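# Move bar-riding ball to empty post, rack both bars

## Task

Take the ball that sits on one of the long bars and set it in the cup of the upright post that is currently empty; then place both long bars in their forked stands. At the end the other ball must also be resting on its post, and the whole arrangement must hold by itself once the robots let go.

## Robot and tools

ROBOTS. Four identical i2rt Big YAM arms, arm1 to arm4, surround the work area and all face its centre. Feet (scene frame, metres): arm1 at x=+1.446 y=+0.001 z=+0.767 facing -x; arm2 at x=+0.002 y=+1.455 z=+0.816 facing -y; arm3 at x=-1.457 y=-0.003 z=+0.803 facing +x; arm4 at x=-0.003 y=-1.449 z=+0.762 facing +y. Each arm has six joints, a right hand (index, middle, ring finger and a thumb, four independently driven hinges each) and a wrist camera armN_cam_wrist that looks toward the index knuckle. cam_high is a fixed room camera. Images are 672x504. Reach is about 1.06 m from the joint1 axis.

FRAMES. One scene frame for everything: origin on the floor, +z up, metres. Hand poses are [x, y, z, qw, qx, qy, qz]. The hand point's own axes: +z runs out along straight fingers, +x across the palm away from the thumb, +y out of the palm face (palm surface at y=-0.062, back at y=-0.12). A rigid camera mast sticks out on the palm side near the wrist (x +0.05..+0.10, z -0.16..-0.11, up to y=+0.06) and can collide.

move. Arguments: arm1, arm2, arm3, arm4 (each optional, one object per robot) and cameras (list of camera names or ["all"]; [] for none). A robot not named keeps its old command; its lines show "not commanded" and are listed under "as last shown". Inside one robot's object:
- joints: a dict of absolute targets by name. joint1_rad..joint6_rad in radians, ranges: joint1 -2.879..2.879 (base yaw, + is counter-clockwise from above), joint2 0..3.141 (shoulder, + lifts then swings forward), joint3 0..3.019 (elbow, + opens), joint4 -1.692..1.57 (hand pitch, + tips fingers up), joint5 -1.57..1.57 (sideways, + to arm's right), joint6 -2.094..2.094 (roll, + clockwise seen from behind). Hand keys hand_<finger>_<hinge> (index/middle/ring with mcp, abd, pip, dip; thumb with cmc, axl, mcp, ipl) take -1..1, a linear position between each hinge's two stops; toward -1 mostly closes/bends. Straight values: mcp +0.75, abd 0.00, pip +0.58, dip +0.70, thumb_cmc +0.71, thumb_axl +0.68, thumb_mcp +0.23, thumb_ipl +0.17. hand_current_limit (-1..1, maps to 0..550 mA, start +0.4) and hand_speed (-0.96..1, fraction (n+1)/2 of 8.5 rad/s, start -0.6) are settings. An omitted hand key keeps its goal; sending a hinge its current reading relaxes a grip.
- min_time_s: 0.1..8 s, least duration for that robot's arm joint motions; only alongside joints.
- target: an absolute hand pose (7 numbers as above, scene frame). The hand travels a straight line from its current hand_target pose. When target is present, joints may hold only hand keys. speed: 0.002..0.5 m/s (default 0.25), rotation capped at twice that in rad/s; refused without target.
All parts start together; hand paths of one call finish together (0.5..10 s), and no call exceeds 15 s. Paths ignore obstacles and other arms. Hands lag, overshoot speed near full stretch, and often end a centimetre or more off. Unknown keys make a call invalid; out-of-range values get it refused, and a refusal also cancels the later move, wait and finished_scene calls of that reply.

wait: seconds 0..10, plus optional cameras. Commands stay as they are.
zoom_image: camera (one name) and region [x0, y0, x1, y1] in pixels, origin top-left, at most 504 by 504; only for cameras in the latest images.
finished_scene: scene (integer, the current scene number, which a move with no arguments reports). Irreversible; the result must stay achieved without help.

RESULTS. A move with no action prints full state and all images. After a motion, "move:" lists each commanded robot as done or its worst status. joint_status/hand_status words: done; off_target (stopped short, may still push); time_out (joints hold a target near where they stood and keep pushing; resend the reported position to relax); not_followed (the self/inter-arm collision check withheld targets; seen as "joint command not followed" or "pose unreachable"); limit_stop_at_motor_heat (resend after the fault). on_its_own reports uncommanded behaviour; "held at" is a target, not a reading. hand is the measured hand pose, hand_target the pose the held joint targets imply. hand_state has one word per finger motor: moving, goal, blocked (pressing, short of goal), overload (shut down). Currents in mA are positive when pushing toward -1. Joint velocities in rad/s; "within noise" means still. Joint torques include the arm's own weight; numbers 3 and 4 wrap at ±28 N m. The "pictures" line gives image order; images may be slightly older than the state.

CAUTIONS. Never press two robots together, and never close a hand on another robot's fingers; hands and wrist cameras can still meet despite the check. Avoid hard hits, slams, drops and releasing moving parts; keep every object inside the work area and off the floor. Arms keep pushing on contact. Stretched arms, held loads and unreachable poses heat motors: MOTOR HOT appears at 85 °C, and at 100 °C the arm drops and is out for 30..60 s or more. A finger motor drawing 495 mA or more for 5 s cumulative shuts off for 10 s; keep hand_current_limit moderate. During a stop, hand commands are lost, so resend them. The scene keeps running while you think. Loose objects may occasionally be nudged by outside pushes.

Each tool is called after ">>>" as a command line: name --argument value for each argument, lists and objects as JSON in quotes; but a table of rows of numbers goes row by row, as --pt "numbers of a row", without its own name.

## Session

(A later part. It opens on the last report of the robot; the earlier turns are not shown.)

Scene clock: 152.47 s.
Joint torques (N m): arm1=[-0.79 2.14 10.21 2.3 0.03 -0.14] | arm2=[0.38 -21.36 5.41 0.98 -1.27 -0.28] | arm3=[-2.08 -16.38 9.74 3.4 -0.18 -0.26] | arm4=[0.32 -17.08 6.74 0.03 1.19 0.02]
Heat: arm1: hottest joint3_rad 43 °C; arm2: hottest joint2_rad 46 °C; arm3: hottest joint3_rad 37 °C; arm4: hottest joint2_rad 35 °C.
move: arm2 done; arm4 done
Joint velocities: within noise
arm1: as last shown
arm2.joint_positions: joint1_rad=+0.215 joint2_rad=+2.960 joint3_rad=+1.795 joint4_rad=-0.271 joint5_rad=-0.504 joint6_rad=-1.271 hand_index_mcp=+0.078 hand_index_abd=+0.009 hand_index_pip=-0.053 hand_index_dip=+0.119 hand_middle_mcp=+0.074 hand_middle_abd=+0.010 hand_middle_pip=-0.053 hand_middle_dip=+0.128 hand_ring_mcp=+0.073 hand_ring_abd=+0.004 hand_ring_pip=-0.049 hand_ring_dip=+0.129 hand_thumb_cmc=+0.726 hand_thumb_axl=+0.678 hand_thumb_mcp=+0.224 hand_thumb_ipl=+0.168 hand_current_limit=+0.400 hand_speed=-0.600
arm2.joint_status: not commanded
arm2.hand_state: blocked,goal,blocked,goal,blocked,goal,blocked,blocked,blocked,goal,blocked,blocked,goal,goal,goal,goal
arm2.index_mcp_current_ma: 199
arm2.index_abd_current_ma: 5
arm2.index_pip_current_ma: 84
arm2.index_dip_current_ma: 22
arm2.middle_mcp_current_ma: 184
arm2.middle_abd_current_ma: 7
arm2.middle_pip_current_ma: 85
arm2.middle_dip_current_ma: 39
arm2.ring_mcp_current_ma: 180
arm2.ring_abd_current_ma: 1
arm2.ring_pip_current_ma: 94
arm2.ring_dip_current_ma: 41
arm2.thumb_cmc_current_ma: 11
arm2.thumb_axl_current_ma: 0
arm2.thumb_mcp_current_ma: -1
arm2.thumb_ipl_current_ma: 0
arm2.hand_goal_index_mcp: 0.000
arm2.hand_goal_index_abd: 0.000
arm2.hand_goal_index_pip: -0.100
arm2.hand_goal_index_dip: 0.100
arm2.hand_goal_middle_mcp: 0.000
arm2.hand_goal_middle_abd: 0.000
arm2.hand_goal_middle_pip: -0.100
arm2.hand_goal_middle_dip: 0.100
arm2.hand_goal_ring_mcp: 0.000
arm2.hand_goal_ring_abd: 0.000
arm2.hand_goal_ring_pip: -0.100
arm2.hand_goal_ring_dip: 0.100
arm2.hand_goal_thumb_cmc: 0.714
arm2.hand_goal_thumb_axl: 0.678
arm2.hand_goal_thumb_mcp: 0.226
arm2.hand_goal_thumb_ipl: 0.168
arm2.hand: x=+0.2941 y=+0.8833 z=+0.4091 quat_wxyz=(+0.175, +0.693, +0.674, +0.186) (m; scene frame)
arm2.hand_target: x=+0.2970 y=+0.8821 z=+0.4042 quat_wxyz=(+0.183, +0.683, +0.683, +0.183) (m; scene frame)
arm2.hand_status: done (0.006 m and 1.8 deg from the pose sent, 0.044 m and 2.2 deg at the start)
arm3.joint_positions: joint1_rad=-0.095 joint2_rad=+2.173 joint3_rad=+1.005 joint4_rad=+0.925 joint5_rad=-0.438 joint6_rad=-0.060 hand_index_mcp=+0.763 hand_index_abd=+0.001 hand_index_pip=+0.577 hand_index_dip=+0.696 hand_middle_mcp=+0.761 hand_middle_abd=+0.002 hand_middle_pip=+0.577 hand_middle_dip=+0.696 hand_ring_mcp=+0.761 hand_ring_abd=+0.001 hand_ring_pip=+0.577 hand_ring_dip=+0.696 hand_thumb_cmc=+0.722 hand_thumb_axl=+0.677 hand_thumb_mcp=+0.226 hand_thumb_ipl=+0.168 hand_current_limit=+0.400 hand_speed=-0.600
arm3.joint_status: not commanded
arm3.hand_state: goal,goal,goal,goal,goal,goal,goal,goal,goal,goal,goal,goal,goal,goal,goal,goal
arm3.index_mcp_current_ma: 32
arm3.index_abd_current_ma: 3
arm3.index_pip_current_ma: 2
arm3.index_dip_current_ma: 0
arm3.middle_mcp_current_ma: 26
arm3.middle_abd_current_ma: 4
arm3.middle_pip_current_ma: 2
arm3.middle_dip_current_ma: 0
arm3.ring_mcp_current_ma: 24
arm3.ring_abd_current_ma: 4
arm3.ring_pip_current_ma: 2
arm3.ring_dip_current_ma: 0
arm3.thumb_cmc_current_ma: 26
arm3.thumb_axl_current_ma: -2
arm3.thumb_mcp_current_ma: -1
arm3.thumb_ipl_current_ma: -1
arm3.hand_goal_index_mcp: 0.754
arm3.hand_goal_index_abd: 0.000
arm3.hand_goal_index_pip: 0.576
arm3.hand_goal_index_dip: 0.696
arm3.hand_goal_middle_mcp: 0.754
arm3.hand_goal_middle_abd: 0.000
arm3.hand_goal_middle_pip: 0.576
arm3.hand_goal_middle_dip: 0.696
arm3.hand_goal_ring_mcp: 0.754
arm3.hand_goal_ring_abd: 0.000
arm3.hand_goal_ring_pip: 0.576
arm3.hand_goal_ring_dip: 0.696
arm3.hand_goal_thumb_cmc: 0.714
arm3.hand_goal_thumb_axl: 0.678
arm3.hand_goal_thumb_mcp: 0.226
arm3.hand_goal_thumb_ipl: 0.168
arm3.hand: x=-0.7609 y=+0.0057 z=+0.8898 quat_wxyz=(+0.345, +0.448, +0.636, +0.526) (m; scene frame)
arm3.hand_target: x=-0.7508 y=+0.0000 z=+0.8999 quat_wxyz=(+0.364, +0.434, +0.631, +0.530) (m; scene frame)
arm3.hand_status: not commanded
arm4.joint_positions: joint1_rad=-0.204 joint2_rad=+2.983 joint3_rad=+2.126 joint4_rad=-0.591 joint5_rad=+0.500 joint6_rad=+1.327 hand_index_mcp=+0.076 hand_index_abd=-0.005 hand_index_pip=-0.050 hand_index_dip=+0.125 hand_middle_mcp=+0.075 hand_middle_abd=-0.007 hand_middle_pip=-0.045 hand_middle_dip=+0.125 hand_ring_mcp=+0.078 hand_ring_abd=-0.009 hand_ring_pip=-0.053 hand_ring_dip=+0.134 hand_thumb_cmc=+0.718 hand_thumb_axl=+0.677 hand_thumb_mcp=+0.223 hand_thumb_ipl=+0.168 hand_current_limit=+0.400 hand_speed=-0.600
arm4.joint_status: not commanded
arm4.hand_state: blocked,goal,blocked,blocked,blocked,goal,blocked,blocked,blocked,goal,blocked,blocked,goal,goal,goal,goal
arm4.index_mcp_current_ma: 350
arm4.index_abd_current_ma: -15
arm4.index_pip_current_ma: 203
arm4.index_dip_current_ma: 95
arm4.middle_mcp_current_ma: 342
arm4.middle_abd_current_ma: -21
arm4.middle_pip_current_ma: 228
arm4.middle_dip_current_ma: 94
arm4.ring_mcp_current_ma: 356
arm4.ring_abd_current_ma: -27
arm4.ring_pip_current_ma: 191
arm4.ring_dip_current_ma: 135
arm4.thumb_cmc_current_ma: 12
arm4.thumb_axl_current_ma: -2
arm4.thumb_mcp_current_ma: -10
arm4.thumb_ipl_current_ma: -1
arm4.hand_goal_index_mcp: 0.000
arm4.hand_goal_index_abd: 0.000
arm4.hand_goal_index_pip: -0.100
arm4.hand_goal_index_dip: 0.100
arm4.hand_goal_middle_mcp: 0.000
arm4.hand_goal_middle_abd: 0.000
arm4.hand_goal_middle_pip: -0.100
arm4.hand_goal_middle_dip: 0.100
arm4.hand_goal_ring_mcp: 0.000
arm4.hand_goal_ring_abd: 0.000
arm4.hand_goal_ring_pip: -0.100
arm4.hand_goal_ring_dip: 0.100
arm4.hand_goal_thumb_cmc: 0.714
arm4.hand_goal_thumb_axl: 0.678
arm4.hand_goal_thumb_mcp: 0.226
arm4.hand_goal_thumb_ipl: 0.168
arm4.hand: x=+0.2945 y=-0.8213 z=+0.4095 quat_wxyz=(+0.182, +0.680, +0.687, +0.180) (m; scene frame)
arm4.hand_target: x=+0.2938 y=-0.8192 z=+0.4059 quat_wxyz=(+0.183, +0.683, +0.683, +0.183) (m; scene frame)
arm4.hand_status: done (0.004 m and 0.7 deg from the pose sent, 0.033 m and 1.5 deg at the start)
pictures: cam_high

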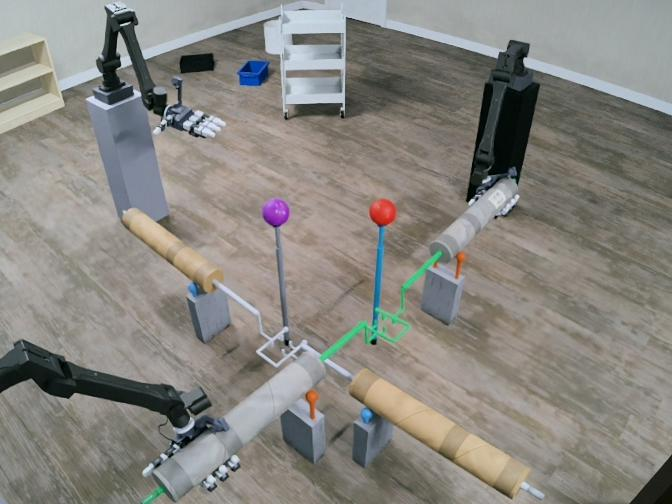

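>>> move --arm2 '{"joints": {"hand_index_mcp": 0.75, "hand_middle_mcp": 0.75, "hand_ring_mcp": 0.75, "hand_index_pip": 0.576, "hand_middle_pip": 0.576, "hand_ring_pip": 0.576, "hand_index_dip": 0.696, "hand_middle_dip": 0.696, "hand_ring_dip": 0.696}}' --arm4 '{"joints": {"hand_index_mcp": 0.75, "hand_middle_mcp": 0.75, "hand_ring_mcp": 0.75, "hand_index_pip": 0.576, "hand_middle_pip": 0.576, "hand_ring_pip": 0.576, "hand_index_dip": 0.696, "hand_middle_dip": 0.696, "hand_ring_dip": 0.696}}'

>>> move --arm2 '{"target": [0.200, 0.880, 0.350, 0.183, 0.683, 0.683, 0.183], "speed": 0.1}' --arm4 '{"target": [0.200, -0.819, 0.353, 0.183, 0.683, 0.683, 0.183], "speed": 0.1}' --cameras '["cam_high"]'

>>> zoom_image --camera "cam_high" --region '[250, 180, 480, 400]'

>>> zoom_image --camera "cam_high" --region '[120, 344, 340, 504]'

Scene clock: 160.20 s.
Joint torques (N m): arm1=[-0.62 1.96 10.15 2.28 0.03 -0.14] | arm2=[0.62 -20.95 5.38 0.91 -0.99 -0.16] | arm3=[-2.08 -16.38 9.74 3.37 -0.18 -0.26] | arm4=[0.32 -17.03 6.72 0.05 0.92 -0.02]
Heat: arm1: hottest joint3_rad 43 °C; arm2: hottest joint2_rad 44 °C; arm3: hottest joint3_rad 37 °C; arm4: hottest joint2_rad 35 °C.
move: arm2 done; arm4 done
Joint velocities: within noise
arm1, arm3: as last shown
arm2.joint_positions: joint1_rad=+0.214 joint2_rad=+2.960 joint3_rad=+1.795 joint4_rad=-0.271 joint5_rad=-0.508 joint6_rad=-1.285 hand_index_mcp=+0.752 hand_index_abd=+0.003 hand_index_pip=+0.575 hand_index_dip=+0.694 hand_middle_mcp=+0.752 hand_middle_abd=+0.004 hand_middle_pip=+0.575 hand_middle_dip=+0.693 hand_ring_mcp=+0.752 hand_ring_abd=+0.003 hand_ring_pip=+0.575 hand_ring_dip=+0.693 hand_thumb_cmc=+0.726 hand_thumb_axl=+0.678 hand_thumb_mcp=+0.224 hand_thumb_ipl=+0.168 hand_current_limit=+0.400 hand_speed=-0.600
arm2.joint_status: all done
arm2.hand_state: goal,goal,goal,goal,goal,goal,goal,goal,goal,goal,goal,goal,goal,goal,goal,goal
arm2.index_mcp_current_ma: 1
arm2.index_abd_current_ma: 1
arm2.index_pip_current_ma: 0
arm2.index_dip_current_ma: -1
arm2.middle_mcp_current_ma: 1
arm2.middle_abd_current_ma: 1
arm2.middle_pip_current_ma: 0
arm2.middle_dip_current_ma: -1
arm2.ring_mcp_current_ma: 1
arm2.ring_abd_current_ma: 1
arm2.ring_pip_current_ma: 0
arm2.ring_dip_current_ma: -1
arm2.thumb_cmc_current_ma: 11
arm2.thumb_axl_current_ma: 0
arm2.thumb_mcp_current_ma: -1
arm2.thumb_ipl_current_ma: 0
arm2.hand_goal_index_mcp: 0.750
arm2.hand_goal_index_abd: 0.000
arm2.hand_goal_index_pip: 0.576
arm2.hand_goal_index_dip: 0.696
arm2.hand_goal_middle_mcp: 0.750
arm2.hand_goal_middle_abd: 0.000
arm2.hand_goal_middle_pip: 0.576
arm2.hand_goal_middle_dip: 0.696
arm2.hand_goal_ring_mcp: 0.750
arm2.hand_goal_ring_abd: 0.000
arm2.hand_goal_ring_pip: 0.576
arm2.hand_goal_ring_dip: 0.696
arm2.hand_goal_thumb_cmc: 0.714
arm2.hand_goal_thumb_axl: 0.678
arm2.hand_goal_thumb_mcp: 0.226
arm2.hand_goal_thumb_ipl: 0.168
arm2.hand: x=+0.2944 y=+0.8844 z=+0.4098 quat_wxyz=(+0.177, +0.688, +0.679, +0.186) (m; scene frame)
arm2.hand_target: x=+0.2969 y=+0.8821 z=+0.4042 quat_wxyz=(+0.183, +0.683, +0.683, +0.183) (m; scene frame)
arm2.hand_status: not commanded
arm4.joint_positions: joint1_rad=-0.204 joint2_rad=+2.983 joint3_rad=+2.126 joint4_rad=-0.592 joint5_rad=+0.503 joint6_rad=+1.330 hand_index_mcp=+0.752 hand_index_abd=-0.003 hand_index_pip=+0.575 hand_index_dip=+0.694 hand_middle_mcp=+0.752 hand_middle_abd=-0.003 hand_middle_pip=+0.575 hand_middle_dip=+0.694 hand_ring_mcp=+0.752 hand_ring_abd=-0.003 hand_ring_pip=+0.575 hand_ring_dip=+0.693 hand_thumb_cmc=+0.718 hand_thumb_axl=+0.677 hand_thumb_mcp=+0.223 hand_thumb_ipl=+0.168 hand_current_limit=+0.400 hand_speed=-0.600
arm4.joint_status: all done
arm4.hand_state: goal,goal,goal,goal,goal,goal,goal,goal,goal,goal,goal,goal,goal,goal,goal,goal
arm4.index_mcp_current_ma: 5
arm4.index_abd_current_ma: -7
arm4.index_pip_current_ma: -3
arm4.index_dip_current_ma: -7
arm4.middle_mcp_current_ma: 5
arm4.middle_abd_current_ma: -8
arm4.middle_pip_current_ma: -4
arm4.middle_dip_current_ma: -7
arm4.ring_mcp_current_ma: 5
arm4.ring_abd_current_ma: -7
arm4.ring_pip_current_ma: -3
arm4.ring_dip_current_ma: -8
arm4.thumb_cmc_current_ma: 13
arm4.thumb_axl_current_ma: -2
arm4.thumb_mcp_current_ma: -10
arm4.thumb_ipl_current_ma: -1
arm4.hand_goal_index_mcp: 0.750
arm4.hand_goal_index_abd: 0.000
arm4.hand_goal_index_pip: 0.576
arm4.hand_goal_index_dip: 0.696
arm4.hand_goal_middle_mcp: 0.750
arm4.hand_goal_middle_abd: 0.000
arm4.hand_goal_middle_pip: 0.576
arm4.hand_goal_middle_dip: 0.696
arm4.hand_goal_ring_mcp: 0.750
arm4.hand_goal_ring_abd: 0.000
arm4.hand_goal_ring_pip: 0.576
arm4.hand_goal_ring_dip: 0.696
arm4.hand_goal_thumb_cmc: 0.714
arm4.hand_goal_thumb_axl: 0.678
arm4.hand_goal_thumb_mcp: 0.226
arm4.hand_goal_thumb_ipl: 0.168
arm4.hand: x=+0.2947 y=-0.8218 z=+0.4099 quat_wxyz=(+0.184, +0.680, +0.686, +0.181) (m; scene frame)
arm4.hand_target: x=+0.2938 y=-0.8192 z=+0.4059 quat_wxyz=(+0.183, +0.683, +0.683, +0.183) (m; scene frame)
arm4.hand_status: not commanded
pictures: none

Scene clock: 162.20 s.
Joint torques (N m): arm1=[-0.5 2.08 10.21 2.32 0.04 -0.13] | arm2=[-0.15 -20.6 5.42 -0.16 -1.13 -0.11] | arm3=[-2.08 -16.38 9.73 3.4 -0.18 -0.26] | arm4=[0.32 -16.67 6.68 -0.16 0.95 -0.02]
Heat: arm1: hottest joint3_rad 43 °C; arm2: hottest joint2_rad 44 °C; arm3: hottest joint3_rad 37 °C; arm4: hottest joint2_rad 35 °C.
move: arm2 done; arm4 done
Joint velocities: within noise
arm1, arm3: as last shown
arm2.joint_positions: joint1_rad=+0.047 joint2_rad=+3.099 joint3_rad=+1.928 joint4_rad=-0.345 joint5_rad=-0.523 joint6_rad=-1.481 hand_index_mcp=+0.752 hand_index_abd=+0.003 hand_index_pip=+0.575 hand_index_dip=+0.694 hand_middle_mcp=+0.752 hand_middle_abd=+0.003 hand_middle_pip=+0.575 hand_middle_dip=+0.693 hand_ring_mcp=+0.752 hand_ring_abd=+0.003 hand_ring_pip=+0.575 hand_ring_dip=+0.693 hand_thumb_cmc=+0.726 hand_thumb_axl=+0.678 hand_thumb_mcp=+0.224 hand_thumb_ipl=+0.168 hand_current_limit=+0.400 hand_speed=-0.600
arm2.joint_status: not commanded
arm2.hand_state: goal,goal,goal,goal,goal,goal,goal,goal,goal,goal,goal,goal,goal,goal,goal,goal
arm2.index_mcp_current_ma: 1
arm2.index_abd_current_ma: 1
arm2.index_pip_current_ma: 0
arm2.index_dip_current_ma: -1
arm2.middle_mcp_current_ma: 1
arm2.middle_abd_current_ma: 1
arm2.middle_pip_current_ma: 0
arm2.middle_dip_current_ma: -1
arm2.ring_mcp_current_ma: 1
arm2.ring_abd_current_ma: 1
arm2.ring_pip_current_ma: 0
arm2.ring_dip_current_ma: -1
arm2.thumb_cmc_current_ma: 11
arm2.thumb_axl_current_ma: 0
arm2.thumb_mcp_current_ma: -1
arm2.thumb_ipl_current_ma: 0
arm2.hand_goal_index_mcp: 0.750
arm2.hand_goal_index_abd: 0.000
arm2.hand_goal_index_pip: 0.576
arm2.hand_goal_index_dip: 0.696
arm2.hand_goal_middle_mcp: 0.750
arm2.hand_goal_middle_abd: 0.000
arm2.hand_goal_middle_pip: 0.576
arm2.hand_goal_middle_dip: 0.696
arm2.hand_goal_ring_mcp: 0.750
arm2.hand_goal_ring_abd: 0.000
arm2.hand_goal_ring_pip: 0.576
arm2.hand_goal_ring_dip: 0.696
arm2.hand_goal_thumb_cmc: 0.714
arm2.hand_goal_thumb_axl: 0.678
arm2.hand_goal_thumb_mcp: 0.226
arm2.hand_goal_thumb_ipl: 0.168
arm2.hand: x=+0.1998 y=+0.8801 z=+0.3562 quat_wxyz=(+0.183, +0.685, +0.681, +0.181) (m; scene frame)
arm2.hand_target: x=+0.1999 y=+0.8802 z=+0.3501 quat_wxyz=(+0.183, +0.683, +0.683, +0.183) (m; scene frame)
arm2.hand_status: done (0.006 m and 0.4 deg from the pose sent, 0.112 m and 1.1 deg at the start)
arm4.joint_positions: joint1_rad=-0.062 joint2_rad=+3.115 joint3_rad=+2.255 joint4_rad=-0.667 joint5_rad=+0.514 joint6_rad=+1.491 hand_index_mcp=+0.752 hand_index_abd=-0.003 hand_index_pip=+0.575 hand_index_dip=+0.694 hand_middle_mcp=+0.752 hand_middle_abd=-0.003 hand_middle_pip=+0.575 hand_middle_dip=+0.694 hand_ring_mcp=+0.752 hand_ring_abd=-0.003 hand_ring_pip=+0.575 hand_ring_dip=+0.693 hand_thumb_cmc=+0.718 hand_thumb_axl=+0.677 hand_thumb_mcp=+0.223 hand_thumb_ipl=+0.168 hand_current_limit=+0.400 hand_speed=-0.600
arm4.joint_status: not commanded
arm4.hand_state: goal,goal,goal,goal,goal,goal,goal,goal,goal,goal,goal,goal,goal,goal,goal,goal
arm4.index_mcp_current_ma: 5
arm4.index_abd_current_ma: -7
arm4.index_pip_current_ma: -3
arm4.index_dip_current_ma: -7
arm4.middle_mcp_current_ma: 6
arm4.middle_abd_current_ma: -8
arm4.middle_pip_current_ma: -4
arm4.middle_dip_current_ma: -7
arm4.ring_mcp_current_ma: 6
arm4.ring_abd_current_ma: -7
arm4.ring_pip_current_ma: -3
arm4.ring_dip_current_ma: -8
arm4.thumb_cmc_current_ma: 13
arm4.thumb_axl_current_ma: -2
arm4.thumb_mcp_current_ma: -10
arm4.thumb_ipl_current_ma: -1
arm4.hand_goal_index_mcp: 0.750
arm4.hand_goal_index_abd: 0.000
arm4.hand_goal_index_pip: 0.576
arm4.hand_goal_index_dip: 0.696
arm4.hand_goal_middle_mcp: 0.750
arm4.hand_goal_middle_abd: 0.000
arm4.hand_goal_middle_pip: 0.576
arm4.hand_goal_middle_dip: 0.696
arm4.hand_goal_ring_mcp: 0.750
arm4.hand_goal_ring_abd: 0.000
arm4.hand_goal_ring_pip: 0.576
arm4.hand_goal_ring_dip: 0.696
arm4.hand_goal_thumb_cmc: 0.714
arm4.hand_goal_thumb_axl: 0.678
arm4.hand_goal_thumb_mcp: 0.226
arm4.hand_goal_thumb_ipl: 0.168
arm4.hand: x=+0.2012 y=-0.8210 z=+0.3571 quat_wxyz=(+0.184, +0.681, +0.686, +0.181) (m; scene frame)
arm4.hand_target: x=+0.1999 y=-0.8191 z=+0.3532 quat_wxyz=(+0.183, +0.683, +0.683, +0.183) (m; scene frame)
arm4.hand_status: done (0.005 m and 0.5 deg from the pose sent, 0.111 m and 0.5 deg at the start)
pictures: cam_high

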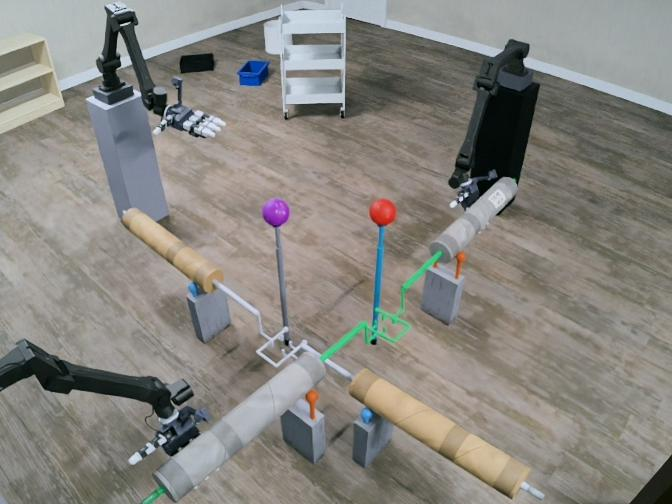

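Scaled by 2.191.

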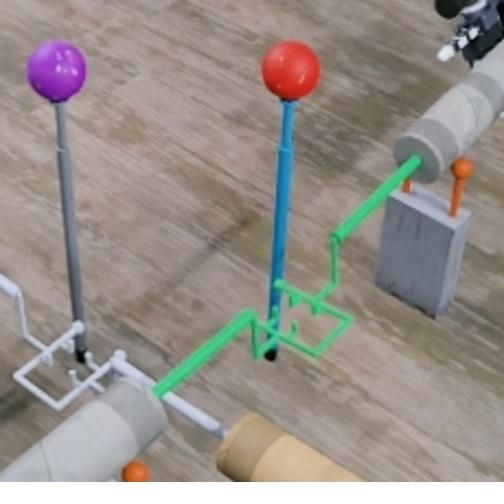

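Scaled by 2.291.

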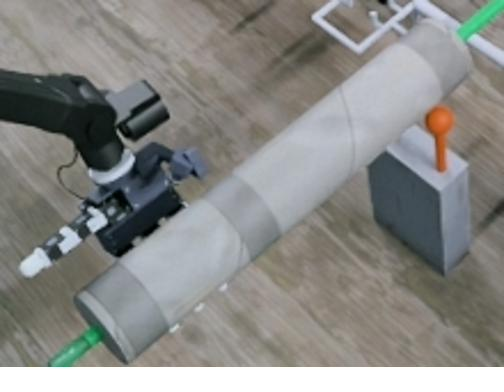

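>>> finished_scene --scene 3

The scene is finished: the task was done.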